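# Pull out and quarter-turn the right-side yellow rod

## Task

Find the yellow rod closest to right_arm, draw it outward until it stops, and rotate it 90 degrees so its player figures are horizontal. At the end, no part of either arm (wrist camera cables included) may be in contact with the rod.

## Robot and tools

ROBOT. There are two 6-joint arms, left_arm and right_arm, and each has a parallel gripper. In the scene frame the origin sits on the table top halfway between the arms. +z points up, +x points out over the table, and left_arm is on the +y side. Arm names do not match the sides of the images. Calibrated bases in the scene frame: left_arm at (-0.028, +0.289, +0.027) m, right_arm at (-0.040, -0.349, +0.007) m. Both are nearly unrotated and have +z up.

JOINT ORDER. Every per-joint list, in commands and in results, uses this order for each arm: wrist pitch (joint4), shoulder (joint2), wrist yaw (joint5), wrist roll (joint6), elbow (joint3), waist (joint1). Stated ranges in rad: waist -2.618..3.054, shoulder 0..3.142, elbow 0..3.142, wrist pitch -1.571..1.571, wrist yaw -1.571..1.571, wrist roll -2.094..2.094. The true ends can differ by up to 0.059 rad.

ROW FORMAT. A row is one flat list of 14 numbers, each in [-1, 1], covering both arms. The first 7 belong to left_arm: its 6 joints in the order above, then its opening. The last 7 are the same for right_arm. Always send all 14, even if only one arm moves.
- Joint numbers are offsets, not poses. They are scaled: 1.0 equals 2.224 rad for waist, shoulder and elbow, and 8.485 rad for the three wrist joints. They count from the Joint targets in force when the action or call begins, not from the previous row. Repeating an offset therefore moves the joint further again.
- Sending 0 for an arm's joints re-commands its current targets.
- Opening is an absolute command: +1 is fully open, -1 is shut. Writing 0 is a real command, so to leave a gripper alone, repeat its present command.
- An action is rejected for both arms if it would push a joint more than 0.059 rad beyond its range.

TOOLS.
- execute_actions(actions, cameras). actions is a list of actions. Each action is a list of up to 15 rows, and each row lasts one 1/30 s step. An action always runs 15 steps (0.5 s); if fewer rows are given, the last row is held. An empty list just returns the state. cameras picks which images come back: omitted, null or ["all"] gives all; [] gives none.
- move(target, speed, blend, opening_speed, blocking, cameras). target is one 14-number row or a list of up to 15 such rows. Every row's offsets count from the same starting Joint targets, not from the previous row. The joints travel in step, so the hand follows a curve, and the path does not avoid obstacles.
  - speed: rad/s for the joint with the farthest to go, 0.01 to 12.57, default 0.5. Give one value, or one per target.
  - blend: in rad; rounds the corners at intermediate targets.
  - opening_speed: scale units per second, at least 0.2. Use a low value for gentle closing.
  - blocking=false returns after about 0.5 s while the motion continues.
  - Paths run at least 0.5 s, and a path longer than 10 s stops short of its target.
  - The result adds a "move:" line. done means at rest within 0.035 rad of target. off_target means at rest but farther than that. The line can also read moving, held or fault; limits=held means some steps were withheld.
- wait(seconds 0..10): lets the scene run with the last commands held.
- stop(): brakes a running move. It needs some room to stop.
- zoom_image(camera, region): camera is cam_left_wrist or cam_right_wrist. region is [x0, y0, x1, y1] in pixels from the top-left, at most 504x504.
- read_manual(section): returns licence texts only.
- finished_scene(scene): ends the current scene, given its number. It cannot be undone, so confirm the goal first.

RESULTS.
- end_effector_position (m) and end_effector_quat_wxyz are given in that arm's own base frame. They can be off by a few cm, more at long reach.
- The end-effector point lies between the finger pads, about 1 cm behind the tips. The fingers point along the gripper's +z axis and close along its y axis.
- Joint positions and Joint velocities give each arm's joints in rad and rad/s, then the pad gap in m (0.094 is fully open). "within noise" means the arm is still.
- Joint targets are the base for your next offsets. Tool commands shows the current gripper commands. grip_measured reads the opening on the command scale.
- Joint torques are in joint order. Values 2, 5 and 6 wrap at ±28 N m.
- Calls that ran actions also list joint positions at some steps.
- Warning lines:
  - "joint sent to its limit": a joint was clipped at its end.
  - "joint command not followed": the clearance check changed some targets.
  - MOTOR HOT appears at 75 °C. At 90 °C an OVER-TEMPERATURE FAULT folds that arm and it stays idle.

MOTION LIMITS. Each joint target can lead its measured angle by at most 0.339 rad (waist, shoulder, elbow) or 2.2 rad (wrists). If an arm's targets would put the hand more than 200 mm from where it is, they are scaled back. Large motions may therefore need several actions. A very small turn may not start.

CAMERAS. cam_left_wrist and cam_right_wrist are 672x504 fisheye wrist cameras. Their poses are computed from the joints and can lag during motion.

AVOID.
- Hard hits, slams, and forceful pushes on the rod or table.
- Dropping things, or letting go while a part is still moving.
- The two arms pressing on each other or grippers closing on each other.
- Long holds at full stretch or pushing toward unreachable poses, which heats the motors.
- An arm left pushing against something: command its targets back past its measured positions.
- Fast moves into contact.
Finish with the gripper open and moved clear of the rod.

Each tool is called after ">>>" as name(argument=value, ...) on one line, values as JSON.

## Session

>>> execute_actions(actions=[])

Scene clock: 0.00 s.
left_arm: end_effector_position=(+0.4007, +0.0076, +0.1253) grip_measured=+1.000 end_effector_quat_wxyz=(+0.625, -0.028, +0.778, +0.057) | right_arm: end_effector_position=(+0.3999, -0.0295, +0.1148) grip_measured=+1.000 end_effector_quat_wxyz=(+0.608, +0.063, +0.791, -0.024)
Joint names: [wrist pitch, shoulder, wrist yaw, wrist roll, elbow, waist]
Joint positions: left_arm=[0.966 1.539 -0.191 0.014 0.356 -0.068 0.094] | right_arm=[0.914 1.54 0.071 0.059 0.363 -0.045 0.094]
Joint velocities: within noise
Joint torques (N m): no reading
Heat: left arm: 47 °C; right arm: 43 °C.
Joint targets: left_arm=[0.959 1.536 -0.192 0.014 0.359 -0.068] | right_arm=[0.904 1.537 0.071 0.060 0.366 -0.045]
Tool commands: left_gripper/opening=+1.0 right_gripper/opening=+1.0

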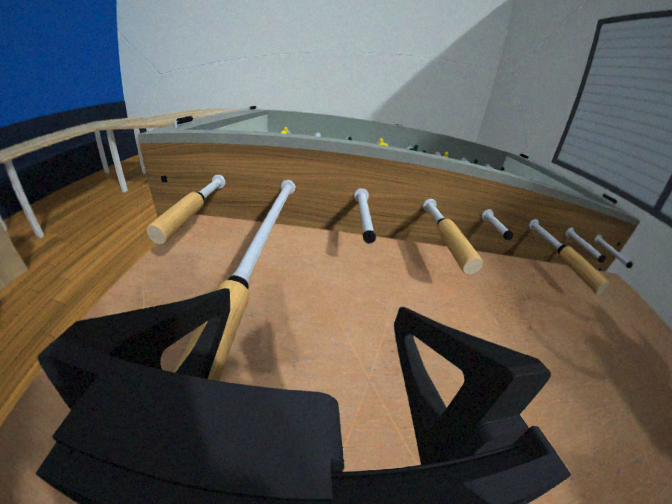

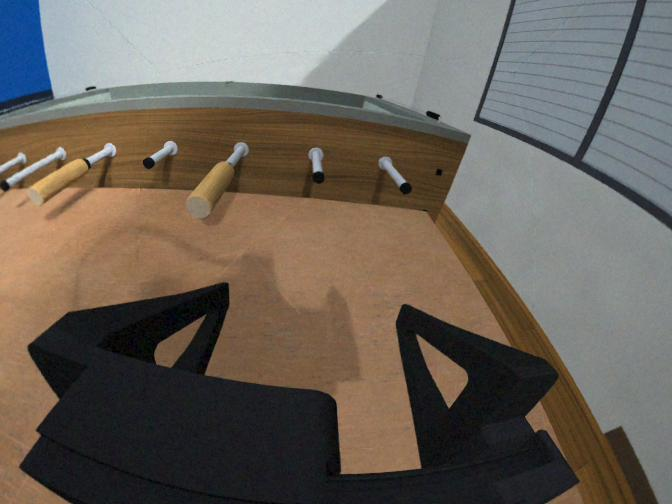

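>>> move(target=[0,0,0,0,0,0,1,0.064,0.3727,0.031,-0.0071,0.2487,0.156,1], speed=0.8)

Scene clock: 63.87 s.
left_arm: end_effector_position=(+0.4007, +0.0076, +0.1253) grip_measured=+1.000 end_effector_quat_wxyz=(+0.625, -0.028, +0.778, +0.057) | right_arm: end_effector_position=(+0.5265, +0.1044, +0.0646) grip_measured=+1.000 end_effector_quat_wxyz=(+0.698, +0.009, +0.716, -0.012)
Joint names: [wrist pitch, shoulder, wrist yaw, wrist roll, elbow, waist]
Joint positions: left_arm=[0.966 1.539 -0.191 0.014 0.356 -0.068 0.094] | right_arm=[1.423 2.349 0.332 0.004 0.901 0.302 0.094]
Joint velocities: within noise
Joint torques (N m): left_arm=[1.85 -6.37 -0.04 0 5.33 -0.09] | right_arm=[1.94 -8.14 0.08 -0.05 5.24 -0.02]
Heat: left arm: 46 °C; right arm: 43 °C.
Joint targets: left_arm=[0.959 1.536 -0.192 0.014 0.359 -0.068] | right_arm=[1.447 2.366 0.334 0.000 0.919 0.302]
move: done
camera_calibration:
cam_right_wrist: T_world_to_cam=[[-0.0743272, -0.98015, 0.183799, 0.120268], [-0.424708, -0.135646, -0.895111, 0.328262], [0.902274, -0.144592, -0.406195, -0.31584], [0, 0, 0, 1]] pos_world=[0.433329, 0.11674, 0.143434]

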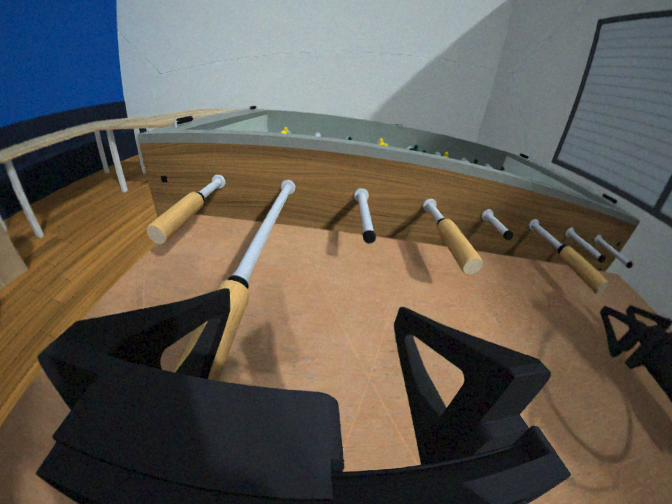

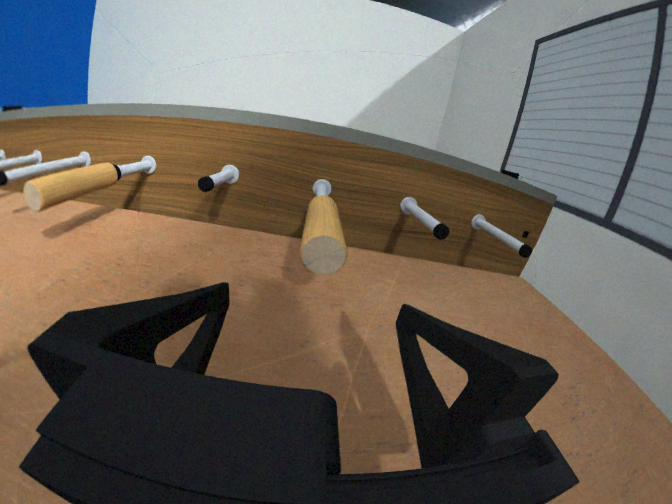

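>>> move(target=[[0,0,0,0,0,0,1,-0.0164,0.0274,-0.0042,0,0.0899,-0.0162,1],[0,0,0,0,0,0,1,-0.0313,0.0647,-0.0074,0,0.1843,-0.0283,1],[0,0,0,0,0,0,1,-0.0313,0.0647,-0.0074,0,0.1843,-0.0283,-0.5]], opening_speed=1.2, speed=0.5)

Scene clock: 78.47 s.
left_arm: end_effector_position=(+0.4007, +0.0076, +0.1253) grip_measured=+1.000 end_effector_quat_wxyz=(+0.625, -0.028, +0.778, +0.057) | right_arm: end_effector_position=(+0.6134, +0.1036, +0.0828) grip_measured=-0.309 end_effector_quat_wxyz=(+0.714, +0.015, +0.699, -0.010)
Joint names: [wrist pitch, shoulder, wrist yaw, wrist roll, elbow, waist]
Joint positions: left_arm=[0.966 1.539 -0.191 0.014 0.356 -0.068 0.094] | right_arm=[1.196 2.482 0.281 0.003 1.308 0.245 0.032]
Joint velocities: within noise
Joint torques (N m): left_arm=[1.84 -6.35 -0.04 0.01 5.3 -0.03] | right_arm=[1.58 -9.32 -0.07 -0.03 6.87 -0.51]
Heat: left arm: 46 °C; right arm: 45 °C.
Joint targets: left_arm=[0.959 1.536 -0.192 0.014 0.359 -0.068] | right_arm=[1.181 2.510 0.271 0.000 1.329 0.239]
move: done
camera_calibration:
cam_right_wrist: T_world_to_cam=[[-0.0875601, -0.98179, 0.168589, 0.132217], [-0.384249, -0.122855, -0.915019, 0.356894], [0.919068, -0.144899, -0.366494, -0.400529], [0, 0, 0, 1]] pos_world=[0.516826, 0.115619, 0.157483]

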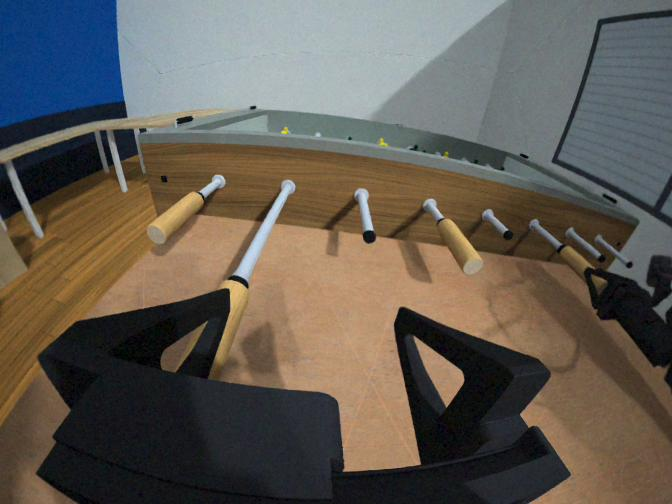

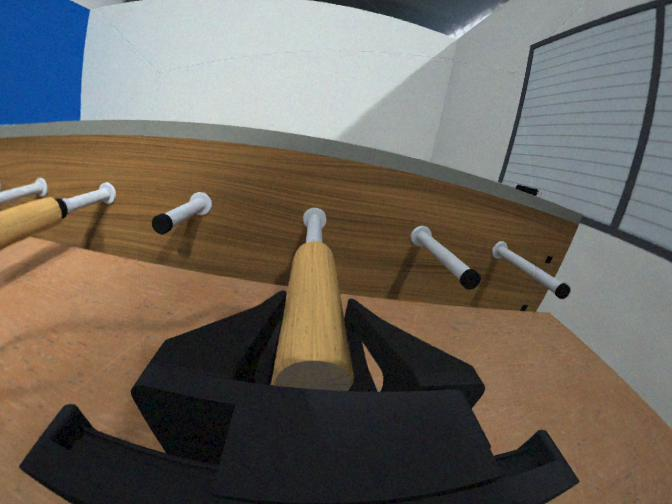

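>>> move(target=[[0,0,0,0,0,0,1,0.0137,-0.0549,0.004,0,-0.107,0.0153,-0.5],[0,0,0,0,0,0,1,-0.0058,-0.1425,0.0074,0,-0.1879,0.0297,-0.5],[0,0,0,0,0,0,1,-0.0291,-0.2397,0.0113,0,-0.2635,0.0504,-0.5]], speed=0.3, blend=0.05)

Scene clock: 107.40 s.
left_arm: end_effector_position=(+0.4007, +0.0076, +0.1253) grip_measured=+1.000 end_effector_quat_wxyz=(+0.625, -0.028, +0.778, +0.057) | right_arm: end_effector_position=(+0.4857, +0.1054, +0.0790) grip_measured=-0.309 end_effector_quat_wxyz=(+0.607, -0.025, +0.793, -0.045)
Joint names: [wrist pitch, shoulder, wrist yaw, wrist roll, elbow, waist]
Joint positions: left_arm=[0.966 1.539 -0.191 0.014 0.356 -0.068 0.094] | right_arm=[0.964 2.005 0.371 0 0.758 0.342 0.032]
Joint velocities: within noise
Joint torques (N m): left_arm=[1.84 -6.34 -0.05 0.02 5.33 -0.03] | right_arm=[1.44 -10.17 0.07 0 3.79 0.84]
Heat: left arm: 45 °C; right arm: 46 °C.
Joint targets: left_arm=[0.959 1.536 -0.192 0.014 0.359 -0.068] | right_arm=[0.934 1.977 0.367 0.000 0.743 0.351]
move: done
camera_calibration:
cam_right_wrist: T_world_to_cam=[[-0.015659, -0.958861, 0.283444, 0.0769612], [-0.625085, -0.211866, -0.751253, 0.418006], [0.7804, -0.18894, -0.596052, -0.194185], [0, 0, 0, 1]] pos_world=[0.414037, 0.125667, 0.17647]

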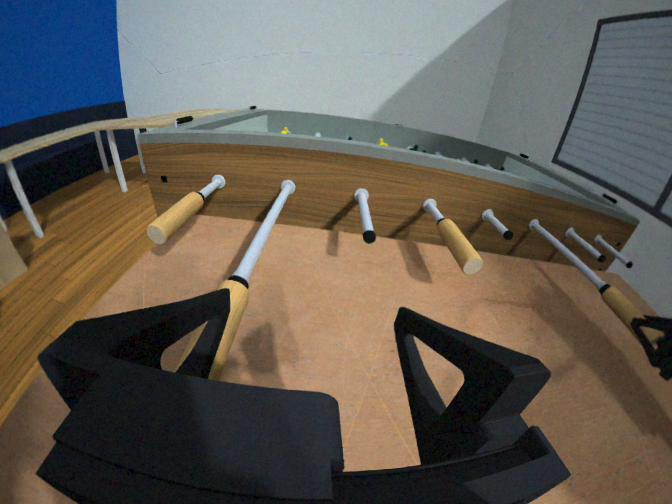

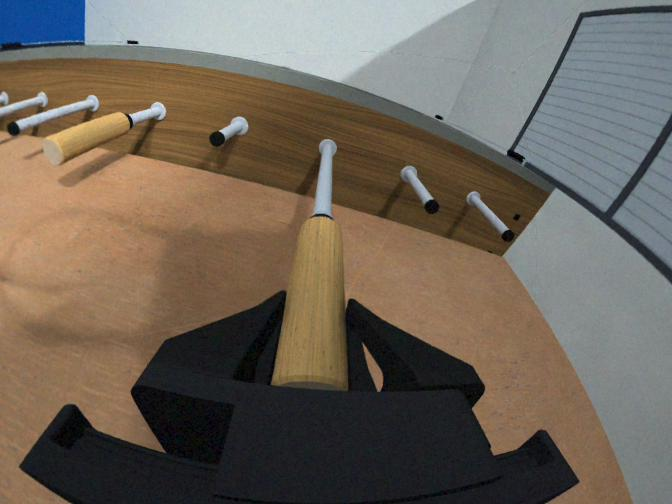

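>>> move(target=[[0,0,0,0,0,0,1,-0.0166,-0.0859,0.005,0,-0.0674,0.0252,-0.5],[0,0,0,0,0,0,1,-0.0515,-0.1884,0.0093,0,-0.1043,0.0576,-0.5]], speed=0.22, blend=0.05)

Scene clock: 120.60 s.
left_arm: end_effector_position=(+0.4007, +0.0076, +0.1253) grip_measured=+1.000 end_effector_quat_wxyz=(+0.625, -0.028, +0.778, +0.057) | right_arm: end_effector_position=(+0.3855, +0.1121, +0.0817) grip_measured=-0.498 end_effector_quat_wxyz=(+0.512, -0.094, +0.851, -0.074)
Joint names: [wrist pitch, shoulder, wrist yaw, wrist roll, elbow, waist]
Joint positions: left_arm=[0.966 1.539 -0.191 0.014 0.356 -0.068 0.094] | right_arm=[0.505 1.575 0.442 -0.002 0.53 0.471 0.024]
Joint velocities: within noise
Joint torques (N m): left_arm=[1.84 -6.41 -0.04 0.01 5.31 -0.06] | right_arm=[1.56 -6.43 0.21 0.03 4.31 0.73]
Heat: left arm: 45 °C; right arm: 46 °C.
Joint targets: left_arm=[0.959 1.536 -0.192 0.014 0.359 -0.068] | right_arm=[0.497 1.558 0.446 0.000 0.511 0.479]
move: done
camera_calibration:
cam_right_wrist: T_world_to_cam=[[0.12147, -0.911104, 0.393872, 0.0138287], [-0.755548, -0.342216, -0.558601, 0.407936], [0.643733, -0.229736, -0.729951, -0.0450011], [0, 0, 0, 1]] pos_world=[0.335504, 0.141863, 0.189578]

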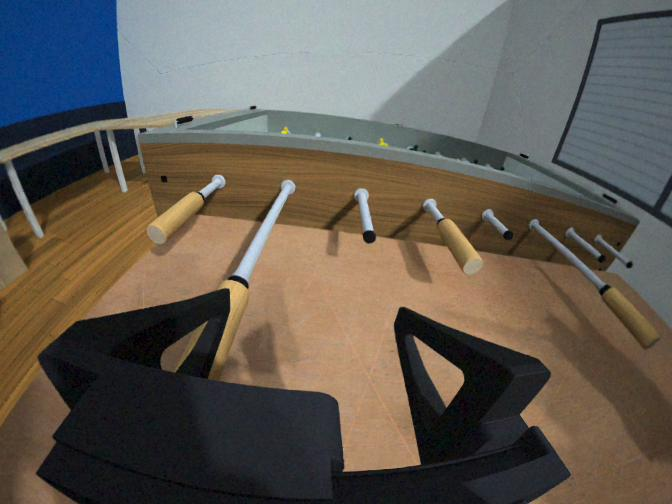

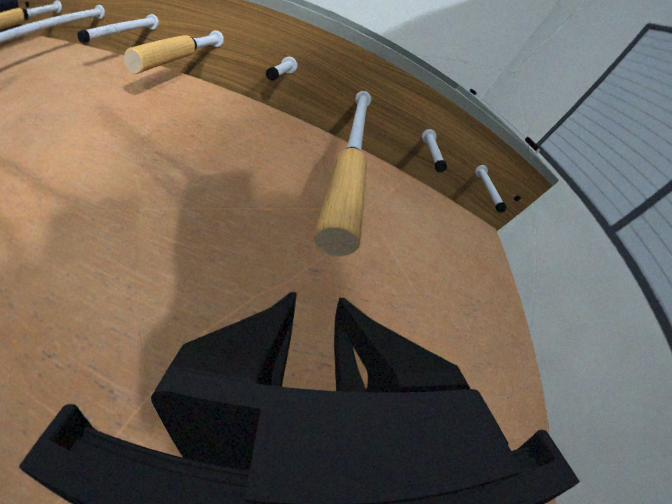

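>>> move(target=[[0,0,0,0,0,0,1,0.0892,0.1817,-0.0024,-0.0943,-0.0013,-0.0333,0.4],[0,0,0,0,0,0,1,0.1049,0.3044,-0.0104,-0.0943,0.129,-0.0688,0.4]], speed=0.6, opening_speed=2)

>>> zoom_image(camera="cam_left_wrist", region=[200, 80, 560, 220])

Scene clock: 158.40 s.
left_arm: end_effector_position=(+0.4007, +0.0076, +0.1253) grip_measured=+1.000 end_effector_quat_wxyz=(+0.625, -0.028, +0.778, +0.057) | right_arm: end_effector_position=(+0.5001, +0.1042, +0.0766) grip_measured=+0.398 end_effector_quat_wxyz=(+0.617, -0.282, +0.676, -0.289)
Joint names: [wrist pitch, shoulder, wrist yaw, wrist roll, elbow, waist]
Joint positions: left_arm=[0.966 1.539 -0.191 0.014 0.356 -0.068 0.094] | right_arm=[1.358 2.215 0.374 -0.805 0.78 0.331 0.066]
Joint velocities: within noise
Joint torques (N m): left_arm=[1.85 -6.35 -0.05 0.02 5.35 -0.06] | right_arm=[1.94 -7.13 -0.12 0.06 5.31 -0.44]
Heat: left arm: 45 °C; right arm: 44 °C.
Joint targets: left_arm=[0.959 1.536 -0.192 0.014 0.359 -0.068] | right_arm=[1.387 2.235 0.358 -0.800 0.798 0.326]
move: done
camera_calibration:
cam_right_wrist: T_world_to_cam=[[-0.0109423, -0.528821, 0.848663, -0.0137178], [-0.467174, -0.747687, -0.471924, 0.380366], [0.884098, -0.401637, -0.23887, -0.264178], [0, 0, 0, 1]] pos_world=[0.411106, 0.171037, 0.128042]

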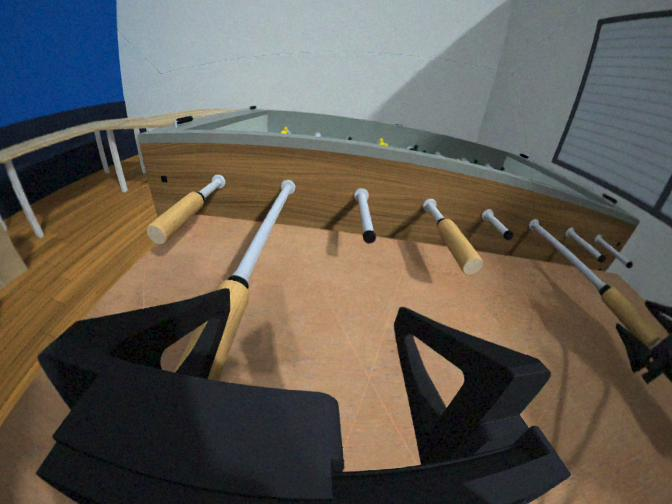

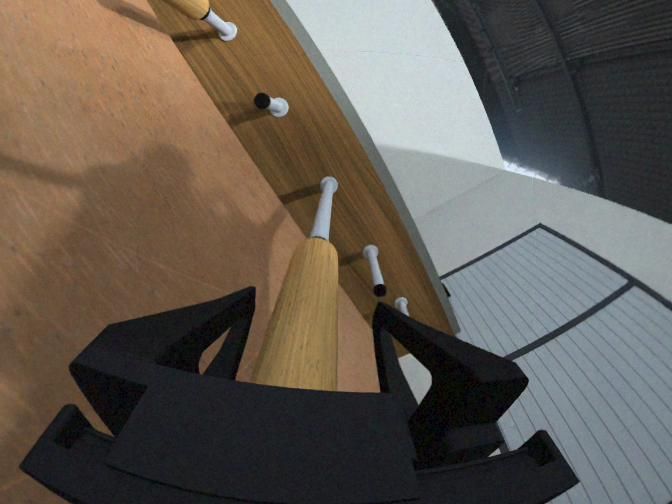

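Scaled by 1.400 from the camera's 672x504 image, which has a finer 960x720 frame.

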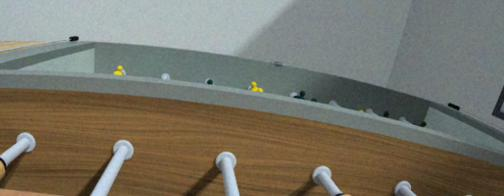

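>>> move(target=[[0,0,0,0,0,0,1,0,0,0,0,0,0,-0.6],[0,0,0,0,0,0,1,0,0,0,0.1886,0,0,-0.6],[0,0,0,0,0,0,1,-0.0055,-0.0429,0.0028,0.1886,-0.0456,0.0124,-0.6]], speed=[0.7,0.7,0.2], opening_speed=1)

>>> zoom_image(camera="cam_left_wrist", region=[200, 80, 560, 220])

Scene clock: 172.37 s.
left_arm: end_effector_position=(+0.4007, +0.0076, +0.1253) grip_measured=+1.000 end_effector_quat_wxyz=(+0.625, -0.028, +0.778, +0.057) | right_arm: end_effector_position=(+0.4976, +0.1038, +0.0771) grip_measured=-0.305 end_effector_quat_wxyz=(+0.632, +0.264, +0.688, +0.240)
Joint names: [wrist pitch, shoulder, wrist yaw, wrist roll, elbow, waist]
Joint positions: left_arm=[0.966 1.539 -0.191 0.014 0.356 -0.068 0.094] | right_arm=[1.342 2.191 0.314 0.758 0.758 0.312 0.033]
Joint velocities: within noise
Joint torques (N m): left_arm=[1.84 -6.35 -0.04 0.01 5.34 -0.1] | right_arm=[1.73 -12.78 0.79 0.47 -0.44 3.74]
Heat: left arm: 44 °C; right arm: 46 °C.
Joint targets: left_arm=[0.959 1.536 -0.192 0.014 0.359 -0.068] | right_arm=[1.341 2.140 0.381 0.800 0.697 0.354]
move: off_target (right_arm); right_arm: the wrist yaw is farthest, 0.068 rad from its target
camera_calibration:
cam_right_wrist: T_world_to_cam=[[-0.0968828, -0.851279, -0.515692, 0.16712], [-0.46276, 0.497247, -0.733892, 0.267871], [0.881174, 0.16754, -0.442112, -0.303926], [0, 0, 0, 1]] pos_world=[0.407962, 0.0599869, 0.148401]

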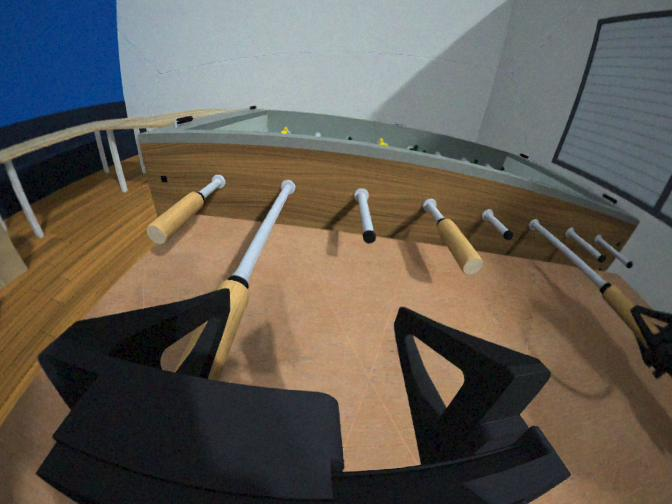

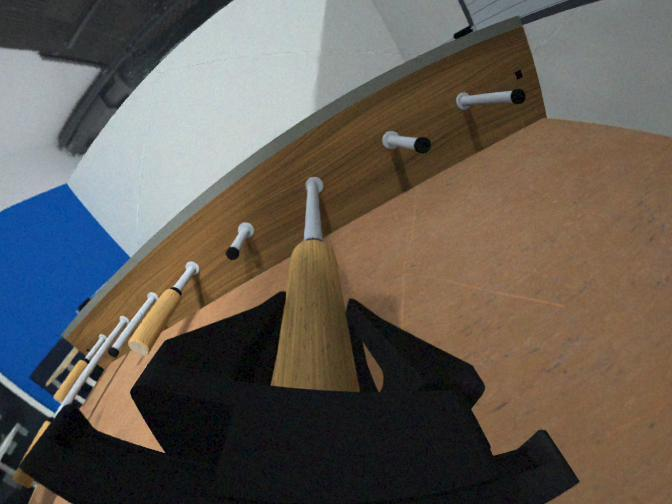

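Scaled by 1.400 from the camera's 672x504 image, which has a finer 960x720 frame.

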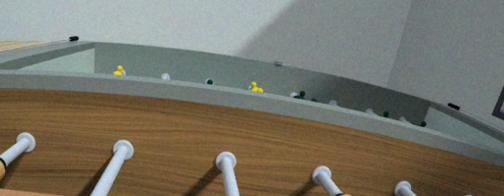

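>>> move(target=[[0,0,0,0,0,0,1,0,0.0229,-0.0079,-0.0045,0.0274,-0.0189,-0.6],[0,0,0,0,0,0,1,0,0.0229,-0.0079,-0.0045,0.0274,-0.0189,0.3],[0,0,0,0,0,0,1,-0.0103,-0.08,0.0053,-0.0045,-0.085,0.0229,0.3],[0,0,0,0,0,0,1,-0.0995,-0.2617,0.0077,-0.0045,-0.0836,0.0562,0.3],[0,0,0,0,0,0,1,-0.158,-0.4227,0.0077,-0.06,-0.0836,0.0562,0.3],[0,0,0,0,0,0,1,-0.1816,-0.2428,-0.0449,-0.0943,0.2711,-0.1592,0.3]], speed=[0.3,0.5,0.5,0.8,1,1], blend=[0,0,0.1,0.1,0.1,0], opening_speed=1.2)

>>> zoom_image(camera="cam_right_wrist", region=[100, 50, 560, 300])

Scene clock: 199.47 s.
left_arm: end_effector_position=(+0.4007, +0.0076, +0.1253) grip_measured=+1.000 end_effector_quat_wxyz=(+0.625, -0.028, +0.778, +0.057) | right_arm: end_effector_position=(+0.4935, -0.0021, +0.2451) grip_measured=+0.298 end_effector_quat_wxyz=(+0.510, +0.007, +0.860, -0.005)
Joint names: [wrist pitch, shoulder, wrist yaw, wrist roll, elbow, waist]
Joint positions: left_arm=[0.966 1.539 -0.191 0.014 0.356 -0.068 0.094] | right_arm=[-0.189 1.586 0.014 0.007 1.273 -0.001 0.061]
Joint velocities: within noise
Joint torques (N m): left_arm=[1.84 -6.35 -0.05 0 5.37 -0.03] | right_arm=[1.5 -5.74 -0.11 -0.05 9.5 0.13]
Heat: left arm: 44 °C; right arm: 47 °C.
Joint targets: left_arm=[0.959 1.536 -0.192 0.014 0.359 -0.068] | right_arm=[-0.200 1.599 0.001 0.000 1.300 0.000]
move: done
camera_calibration:
cam_right_wrist: T_world_to_cam=[[0.0259328, -0.983206, 0.180649, -0.0684041], [-0.786876, -0.131534, -0.60293, 0.568475], [0.616566, -0.126513, -0.777072, 0.00373756], [0, 0, 0, 1]] pos_world=[0.446789, 0.00799122, 0.358012]

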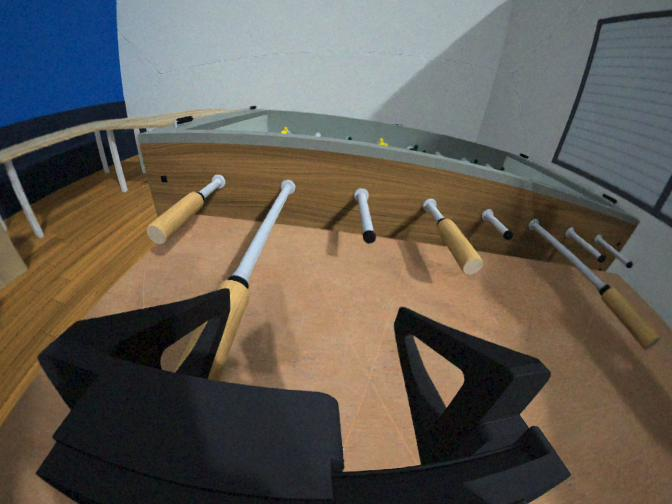

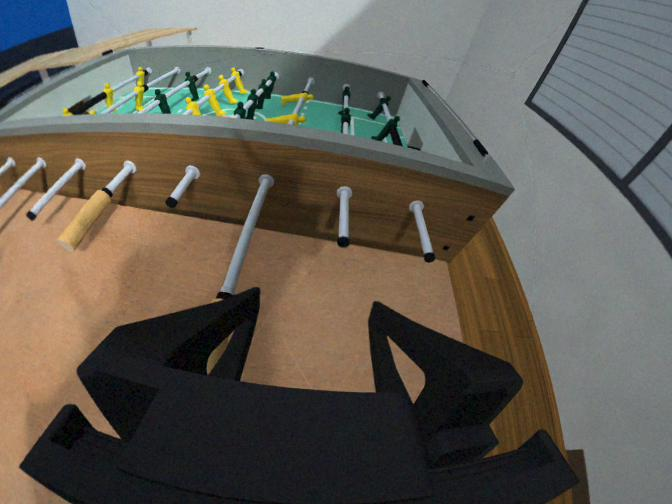

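Scaled by 1.096 from the camera's 672x504 image, which has a finer 960x720 frame.

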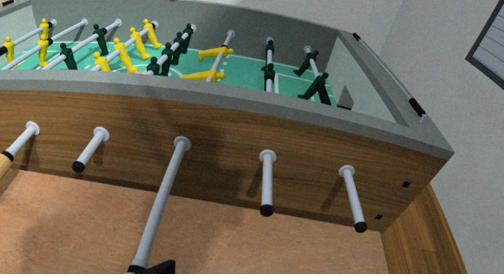

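>>> finished_scene(scene=1)

The scene is finished: the task was done.


## Next scene

The same job, from a new start.

>>> execute_actions(actions=[])

Scene clock: 0.00 s.
left_arm: end_effector_position=(+0.3899, -0.0004, +0.1147) grip_measured=+1.000 end_effector_quat_wxyz=(+0.609, -0.026, +0.793, +0.006) | right_arm: end_effector_position=(+0.3960, -0.0474, +0.1154) grip_measured=+1.000 end_effector_quat_wxyz=(+0.595, +0.094, +0.794, -0.086)
Joint names: [wrist pitch, shoulder, wrist yaw, wrist roll, elbow, waist]
Joint positions: left_arm=[0.911 1.495 -0.08 -0.043 0.322 -0.04 0.094] | right_arm=[0.848 1.518 0.234 0.044 0.38 -0.018 0.094]
Joint velocities: within noise
Joint torques (N m): no reading
Heat: left arm: 42 °C; right arm: 40 °C.
Joint targets: left_arm=[0.899 1.493 -0.081 -0.042 0.324 -0.040] | right_arm=[0.837 1.515 0.234 0.045 0.383 -0.018]
Tool commands: left_gripper/opening=+1.0 right_gripper/opening=+1.0
camera_calibration:
cam_left_wrist: T_world_to_cam=[[0.0222135, -0.980285, 0.196335, -0.0420869], [-0.593611, -0.170951, -0.786385, 0.357186], [0.804446, -0.0990782, -0.585705, -0.125405], [0, 0, 0, 1]] pos_world=[0.313846, 0.00737939, 0.215698]
cam_right_wrist: T_world_to_cam=[[-0.244005, -0.947103, 0.208463, 0.0183839], [-0.655393, 0.00260904, -0.755284, 0.379511], [0.714788, -0.320918, -0.621361, -0.108823], [0, 0, 0, 1]] pos_world=[0.331, -0.0185021, 0.215188]

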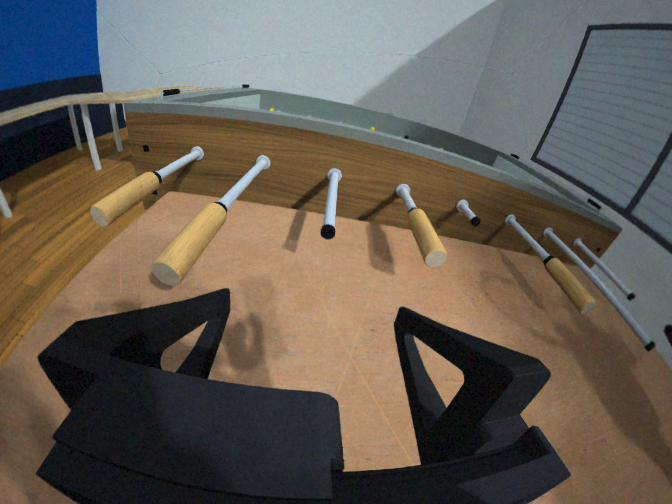

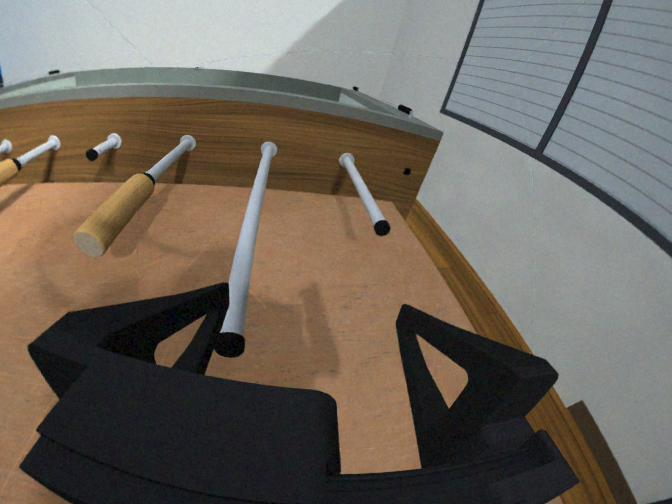

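>>> move(target=[[0,0,0,0,0,0,1,-0.0279,0,0,0,0.1349,0,0.4],[0,0,0,0,0,0,1,-0.0279,-0.0899,0.0443,-0.0996,0.1349,0.2478,0.4],[0,0,0,0,0,0,1,0.0515,0.272,0.0443,-0.0996,0.1407,0.2478,0.4]], speed=1, blend=0.08)

Scene clock: 35.97 s.
left_arm: end_effector_position=(+0.3899, -0.0004, +0.1147) grip_measured=+1.000 end_effector_quat_wxyz=(+0.609, -0.026, +0.793, +0.006) | right_arm: end_effector_position=(+0.4499, +0.1451, +0.0727) grip_measured=+0.402 end_effector_quat_wxyz=(+0.575, -0.301, +0.694, -0.312)
Joint names: [wrist pitch, shoulder, wrist yaw, wrist roll, elbow, waist]
Joint positions: left_arm=[0.911 1.495 -0.08 -0.043 0.322 -0.04 0.094] | right_arm=[1.255 2.109 0.609 -0.805 0.677 0.527 0.066]
Joint velocities: within noise
Joint torques (N m): left_arm=[1.87 -5.76 -0.02 0.02 5.33 -0.09] | right_arm=[1.85 -7.09 0.14 0.06 5.24 0.58]
Heat: left arm: 42 °C; right arm: 41 °C.
Joint targets: left_arm=[0.899 1.493 -0.081 -0.042 0.324 -0.040] | right_arm=[1.274 2.120 0.610 -0.800 0.696 0.533]
move: done
camera_calibration:
cam_left_wrist: T_world_to_cam=[[0.0222135, -0.980285, 0.196335, -0.0420869], [-0.593611, -0.170951, -0.786385, 0.357186], [0.804446, -0.0990782, -0.585705, -0.125405], [0, 0, 0, 1]] pos_world=[0.313846, 0.00737939, 0.215698]
cam_right_wrist: T_world_to_cam=[[0.0375512, -0.47028, 0.881718, -0.0220815], [-0.528387, -0.75825, -0.381923, 0.40827], [0.848173, -0.451546, -0.276963, -0.178164], [0, 0, 0, 1]] pos_world=[0.367668, 0.218737, 0.126052]

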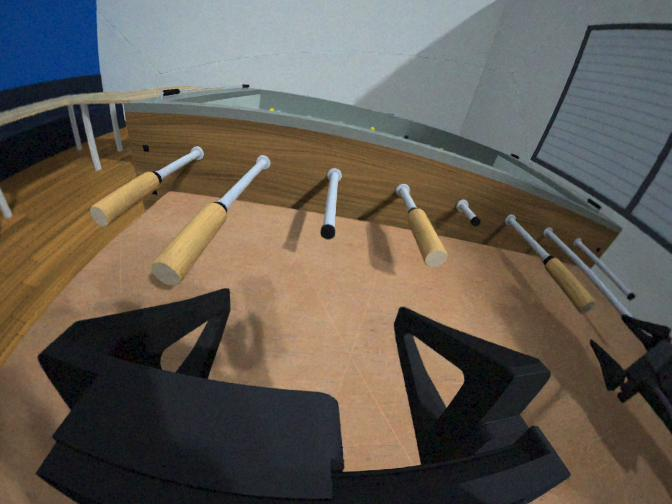

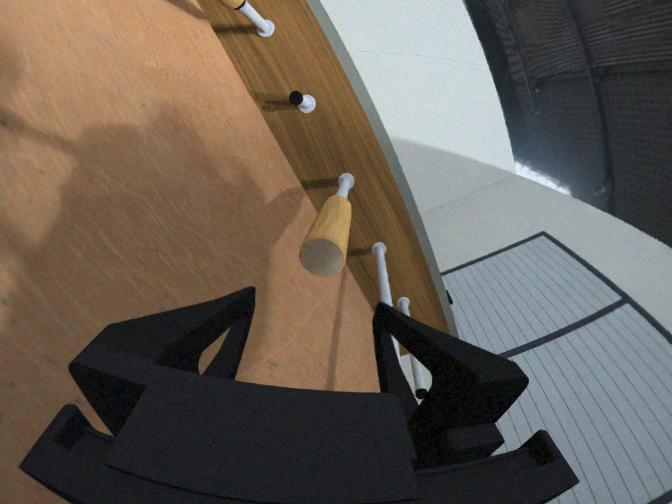

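>>> move(target=[[0,0,0,0,0,0,1,0,0.0567,-0.0075,0,0.0863,-0.0337,0.4],[0,0,0,0,0,0,1,-0.0097,0.1097,-0.0151,0,0.1915,-0.0629,0.4],[0,0,0,0,0,0,1,-0.0097,0.1097,-0.0151,0,0.1915,-0.0629,-0.6],[0,0,0,0,0,0,1,0,0.0567,-0.0075,0,0.0863,-0.0337,-0.6],[0,0,0,0,0,0,1,0.0033,0.0328,-0.0035,0,0.0427,-0.0166,-0.6]], speed=[0.6,0.6,0.5,0.3,0.2], blend=[0.05,0,0,0.03,0], opening_speed=1.2)

Scene clock: 65.20 s.
left_arm: end_effector_position=(+0.3899, -0.0004, +0.1147) grip_measured=+1.000 end_effector_quat_wxyz=(+0.609, -0.026, +0.793, +0.006) | right_arm: end_effector_position=(+0.4835, +0.1517, +0.0771) grip_measured=-0.298 end_effector_quat_wxyz=(+0.606, -0.274, +0.680, -0.309)
Joint names: [wrist pitch, shoulder, wrist yaw, wrist roll, elbow, waist]
Joint positions: left_arm=[0.911 1.495 -0.08 -0.043 0.322 -0.04 0.094] | right_arm=[1.316 2.221 0.585 -0.804 0.815 0.497 0.033]
Joint velocities: within noise
Joint torques (N m): left_arm=[1.89 -5.76 -0.03 0.02 5.35 -0.06] | right_arm=[1.56 -11.22 0.03 0.05 2.19 -0.08]
Heat: left arm: 42 °C; right arm: 42 °C.
Joint targets: left_arm=[0.899 1.493 -0.081 -0.042 0.324 -0.040] | right_arm=[1.302 2.193 0.580 -0.800 0.791 0.496]
move: done
camera_calibration:
cam_left_wrist: T_world_to_cam=[[0.0222135, -0.980285, 0.196335, -0.0420869], [-0.593611, -0.170951, -0.786385, 0.357186], [0.804446, -0.0990782, -0.585705, -0.125405], [0, 0, 0, 1]] pos_world=[0.313846, 0.00737939, 0.215698]
cam_right_wrist: T_world_to_cam=[[-0.0301229, -0.510506, 0.859346, 0.0164717], [-0.501748, -0.735847, -0.454728, 0.421927], [0.864489, -0.444873, -0.23398, -0.214612], [0, 0, 0, 1]] pos_world=[0.397727, 0.223408, 0.127492]

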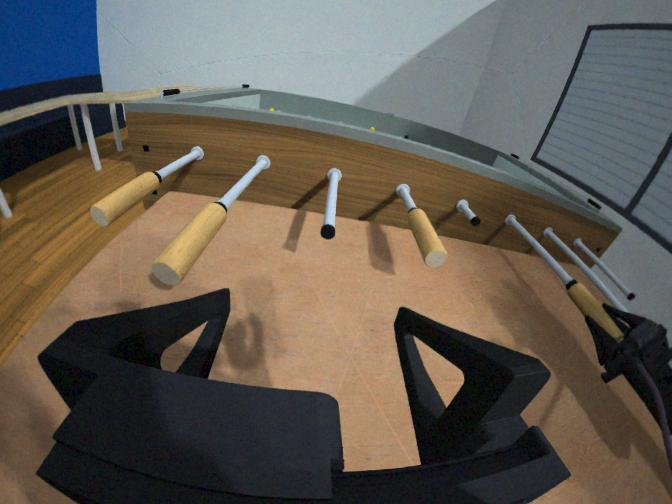

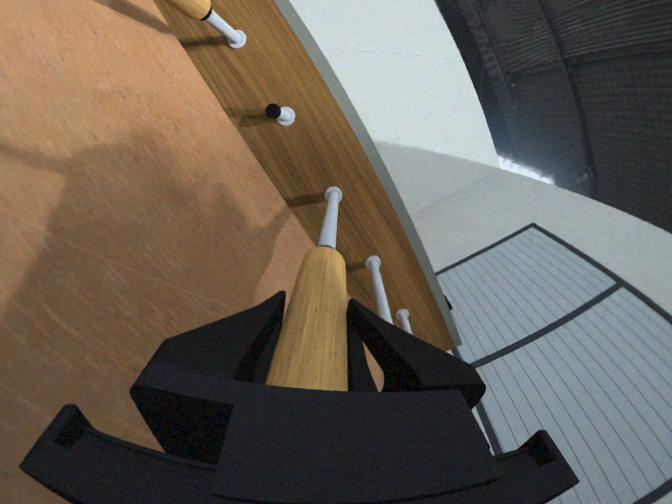

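>>> move(target=[0,0,0,0,0,0,1,-0.0059,-0.0508,0.0092,0,-0.0598,0.0355,-0.6], speed=0.15)

Scene clock: 80.20 s.
left_arm: end_effector_position=(+0.3899, -0.0004, +0.1147) grip_measured=+1.000 end_effector_quat_wxyz=(+0.609, -0.026, +0.793, +0.006) | right_arm: end_effector_position=(+0.4711, +0.1530, +0.0808) grip_measured=-0.295 end_effector_quat_wxyz=(+0.593, -0.285, +0.687, -0.308)
Joint names: [wrist pitch, shoulder, wrist yaw, wrist roll, elbow, waist]
Joint positions: left_arm=[0.911 1.495 -0.08 -0.043 0.322 -0.04 0.094] | right_arm=[1.255 2.154 0.598 -0.799 0.768 0.516 0.033]
Joint velocities: within noise
Joint torques (N m): left_arm=[1.89 -5.79 -0.04 0.02 5.37 -0.06] | right_arm=[1.65 -14.69 0.75 -0.01 -4.19 5.33]
Heat: left arm: 42 °C; right arm: 42 °C.
Joint targets: left_arm=[0.899 1.493 -0.081 -0.042 0.324 -0.040] | right_arm=[1.252 2.080 0.659 -0.800 0.658 0.575]
move: off_target (right_arm); right_arm: the elbow is farthest, 0.110 rad from its target
camera_calibration:
cam_left_wrist: T_world_to_cam=[[0.0222135, -0.980285, 0.196335, -0.0420869], [-0.593611, -0.170951, -0.786385, 0.357186], [0.804446, -0.0990782, -0.585705, -0.125405], [0, 0, 0, 1]] pos_world=[0.313846, 0.00737939, 0.215698]
cam_right_wrist: T_world_to_cam=[[0.00170847, -0.497106, 0.867688, -0.00414853], [-0.513451, -0.745016, -0.425815, 0.422916], [0.858117, -0.444788, -0.256513, -0.197627], [0, 0, 0, 1]] pos_world=[0.386741, 0.225115, 0.13299]

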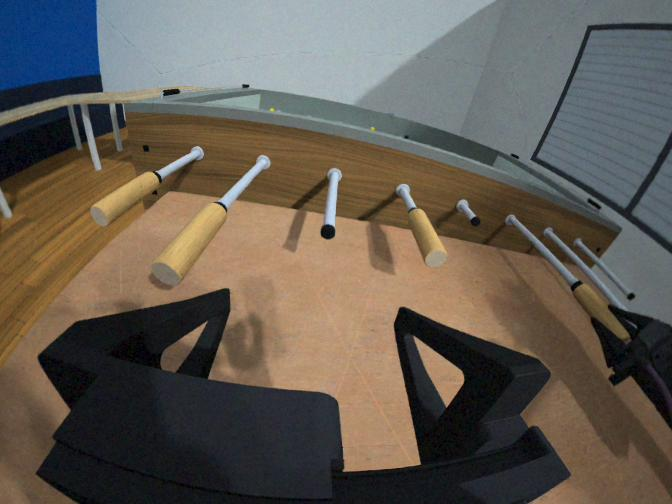

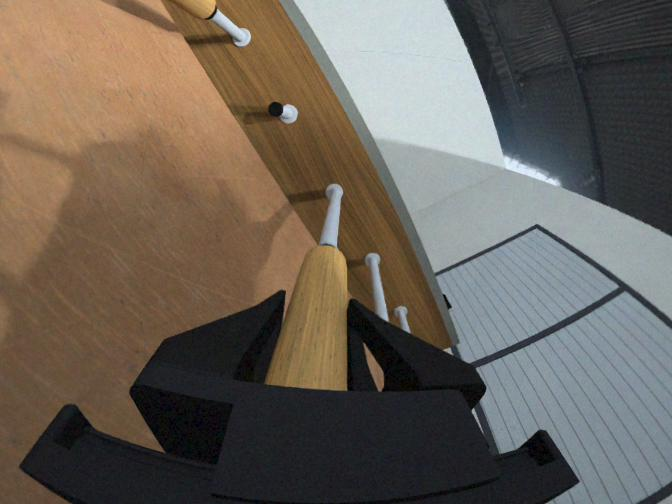

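>>> move(target=[[0,0,0,0,0,0,1,0,0.0225,-0.0046,0,0.0346,-0.018,-0.6],[0,0,0,0,0,0,1,0,0.0225,-0.0046,0.1921,0.0346,-0.018,-0.6],[0,0,0,0,0,0,1,0,0.0333,-0.0072,0.188,0.0495,-0.0265,-0.6],[0,0,0,0,0,0,1,0,0.0333,-0.0072,0.188,0.0495,-0.0265,0.3]], speed=[0.4,0.7,0.2,0.3], opening_speed=1.2)

Scene clock: 97.63 s.
left_arm: end_effector_position=(+0.3899, -0.0004, +0.1147) grip_measured=+1.000 end_effector_quat_wxyz=(+0.609, -0.026, +0.793, +0.006) | right_arm: end_effector_position=(+0.4704, +0.1504, +0.0774) grip_measured=+0.298 end_effector_quat_wxyz=(+0.632, +0.288, +0.690, +0.203)
Joint names: [wrist pitch, shoulder, wrist yaw, wrist roll, elbow, waist]
Joint positions: left_arm=[0.911 1.495 -0.08 -0.043 0.322 -0.04 0.094] | right_arm=[1.25 2.154 0.59 0.786 0.761 0.51 0.061]
Joint velocities: within noise
Joint torques (N m): left_arm=[1.89 -5.79 -0.03 0.01 5.34 -0.08] | right_arm=[1.7 -8.46 0.16 0.09 4.52 0.64]
Heat: left arm: 42 °C; right arm: 43 °C.
Joint targets: left_arm=[0.899 1.493 -0.081 -0.042 0.324 -0.040] | right_arm=[1.252 2.154 0.597 0.795 0.768 0.516]
move: done; target 4's new numbers were sent with right_arm's wrist roll 0.067 rad from that target
camera_calibration:
cam_left_wrist: T_world_to_cam=[[0.0222135, -0.980285, 0.196335, -0.0420869], [-0.593611, -0.170951, -0.786385, 0.357186], [0.804446, -0.0990782, -0.585705, -0.125405], [0, 0, 0, 1]] pos_world=[0.313846, 0.00737939, 0.215698]
cam_right_wrist: T_world_to_cam=[[-0.181161, -0.850929, -0.493052, 0.24209], [-0.445947, 0.51792, -0.729993, 0.221109], [0.876534, 0.087629, -0.473296, -0.271113], [0, 0, 0, 1]] pos_world=[0.3801, 0.115242, 0.152454]

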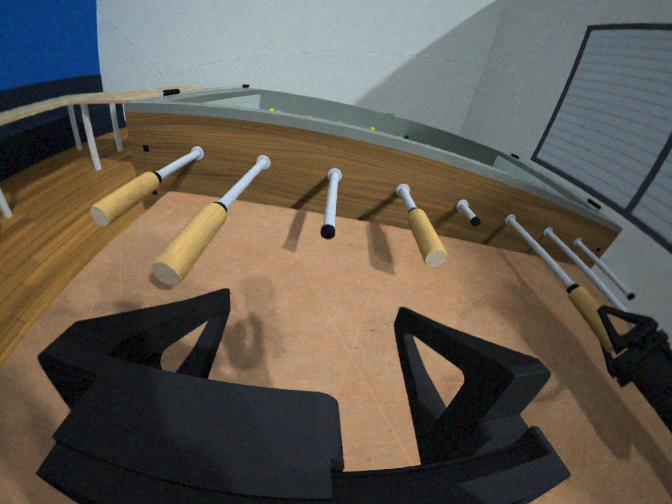

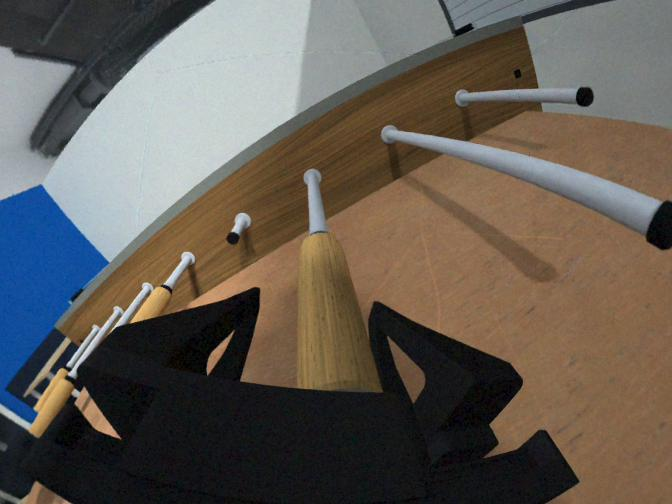

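>>> move(target=[[0,0,0,0,0,0,1,-0.015,-0.0976,0.015,0,-0.1016,0.0607,0.3],[0,0,0,0,0,0,1,-0.0768,-0.2941,0.015,0,-0.1205,0.0607,0.3],[0,0,0,0,0,0,1,-0.1476,-0.429,0.015,-0.05,-0.1205,0.0607,0.3],[0,0,0,0,0,0,1,-0.1711,-0.2491,-0.0704,-0.0937,0.2392,-0.232,0.3]], speed=[0.5,0.8,1,1], blend=[0.04,0.1,0.1,0])

>>> zoom_image(camera="cam_right_wrist", region=[100, 50, 560, 300])

Scene clock: 112.00 s.
left_arm: end_effector_position=(+0.3899, -0.0004, +0.1147) grip_measured=+1.000 end_effector_quat_wxyz=(+0.609, -0.026, +0.793, +0.006) | right_arm: end_effector_position=(+0.4936, -0.0030, +0.2450) grip_measured=+0.298 end_effector_quat_wxyz=(+0.510, +0.008, +0.860, -0.005)
Joint names: [wrist pitch, shoulder, wrist yaw, wrist roll, elbow, waist]
Joint positions: left_arm=[0.911 1.495 -0.08 -0.043 0.322 -0.04 0.094] | right_arm=[-0.187 1.586 0.014 0.008 1.273 -0.003 0.061]
Joint velocities: within noise
Joint torques (N m): left_arm=[1.88 -5.76 -0.03 0.03 5.33 -0.02] | right_arm=[1.53 -5.81 -0.13 -0.1 9.39 0.35]
Heat: left arm: 42 °C; right arm: 42 °C.
Joint targets: left_arm=[0.899 1.493 -0.081 -0.042 0.324 -0.040] | right_arm=[-0.200 1.600 0.000 0.000 1.300 0.000]
move: done
camera_calibration:
cam_left_wrist: T_world_to_cam=[[0.0222135, -0.980285, 0.196335, -0.0420869], [-0.593611, -0.170951, -0.786385, 0.357186], [0.804446, -0.0990782, -0.585705, -0.125405], [0, 0, 0, 1]] pos_world=[0.313846, 0.00737939, 0.215698]
cam_right_wrist: T_world_to_cam=[[0.0237684, -0.983478, 0.17946, -0.067882], [-0.786923, -0.129122, -0.603391, 0.568545], [0.616594, -0.126879, -0.77699, 0.00344482], [0, 0, 0, 1]] pos_world=[0.44689, 0.00708803, 0.357913]

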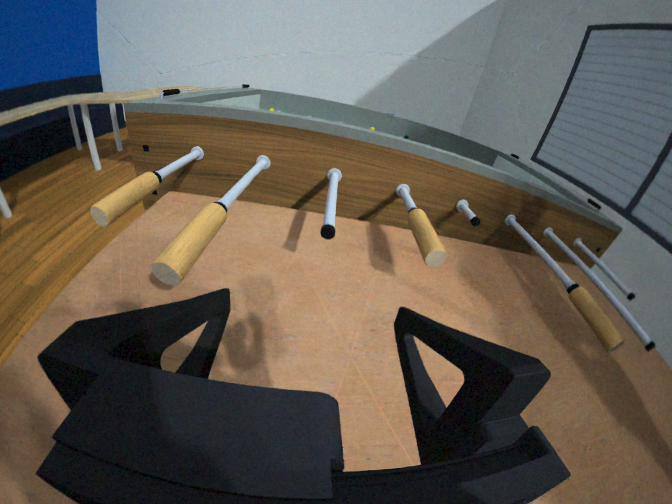

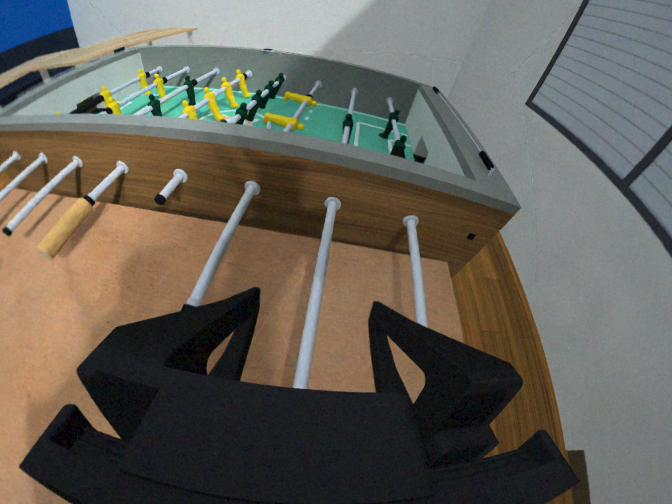

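Scaled by 1.096 from the camera's 672x504 image, which has a finer 960x720 frame.

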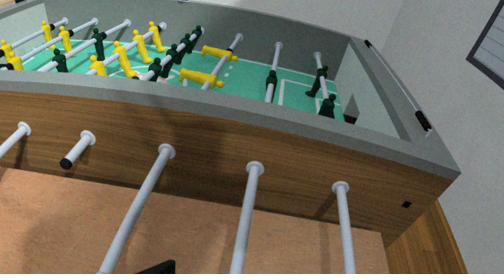

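Flat and extended.

>>> finished_scene(scene=2)

The scene is finished: the task was done.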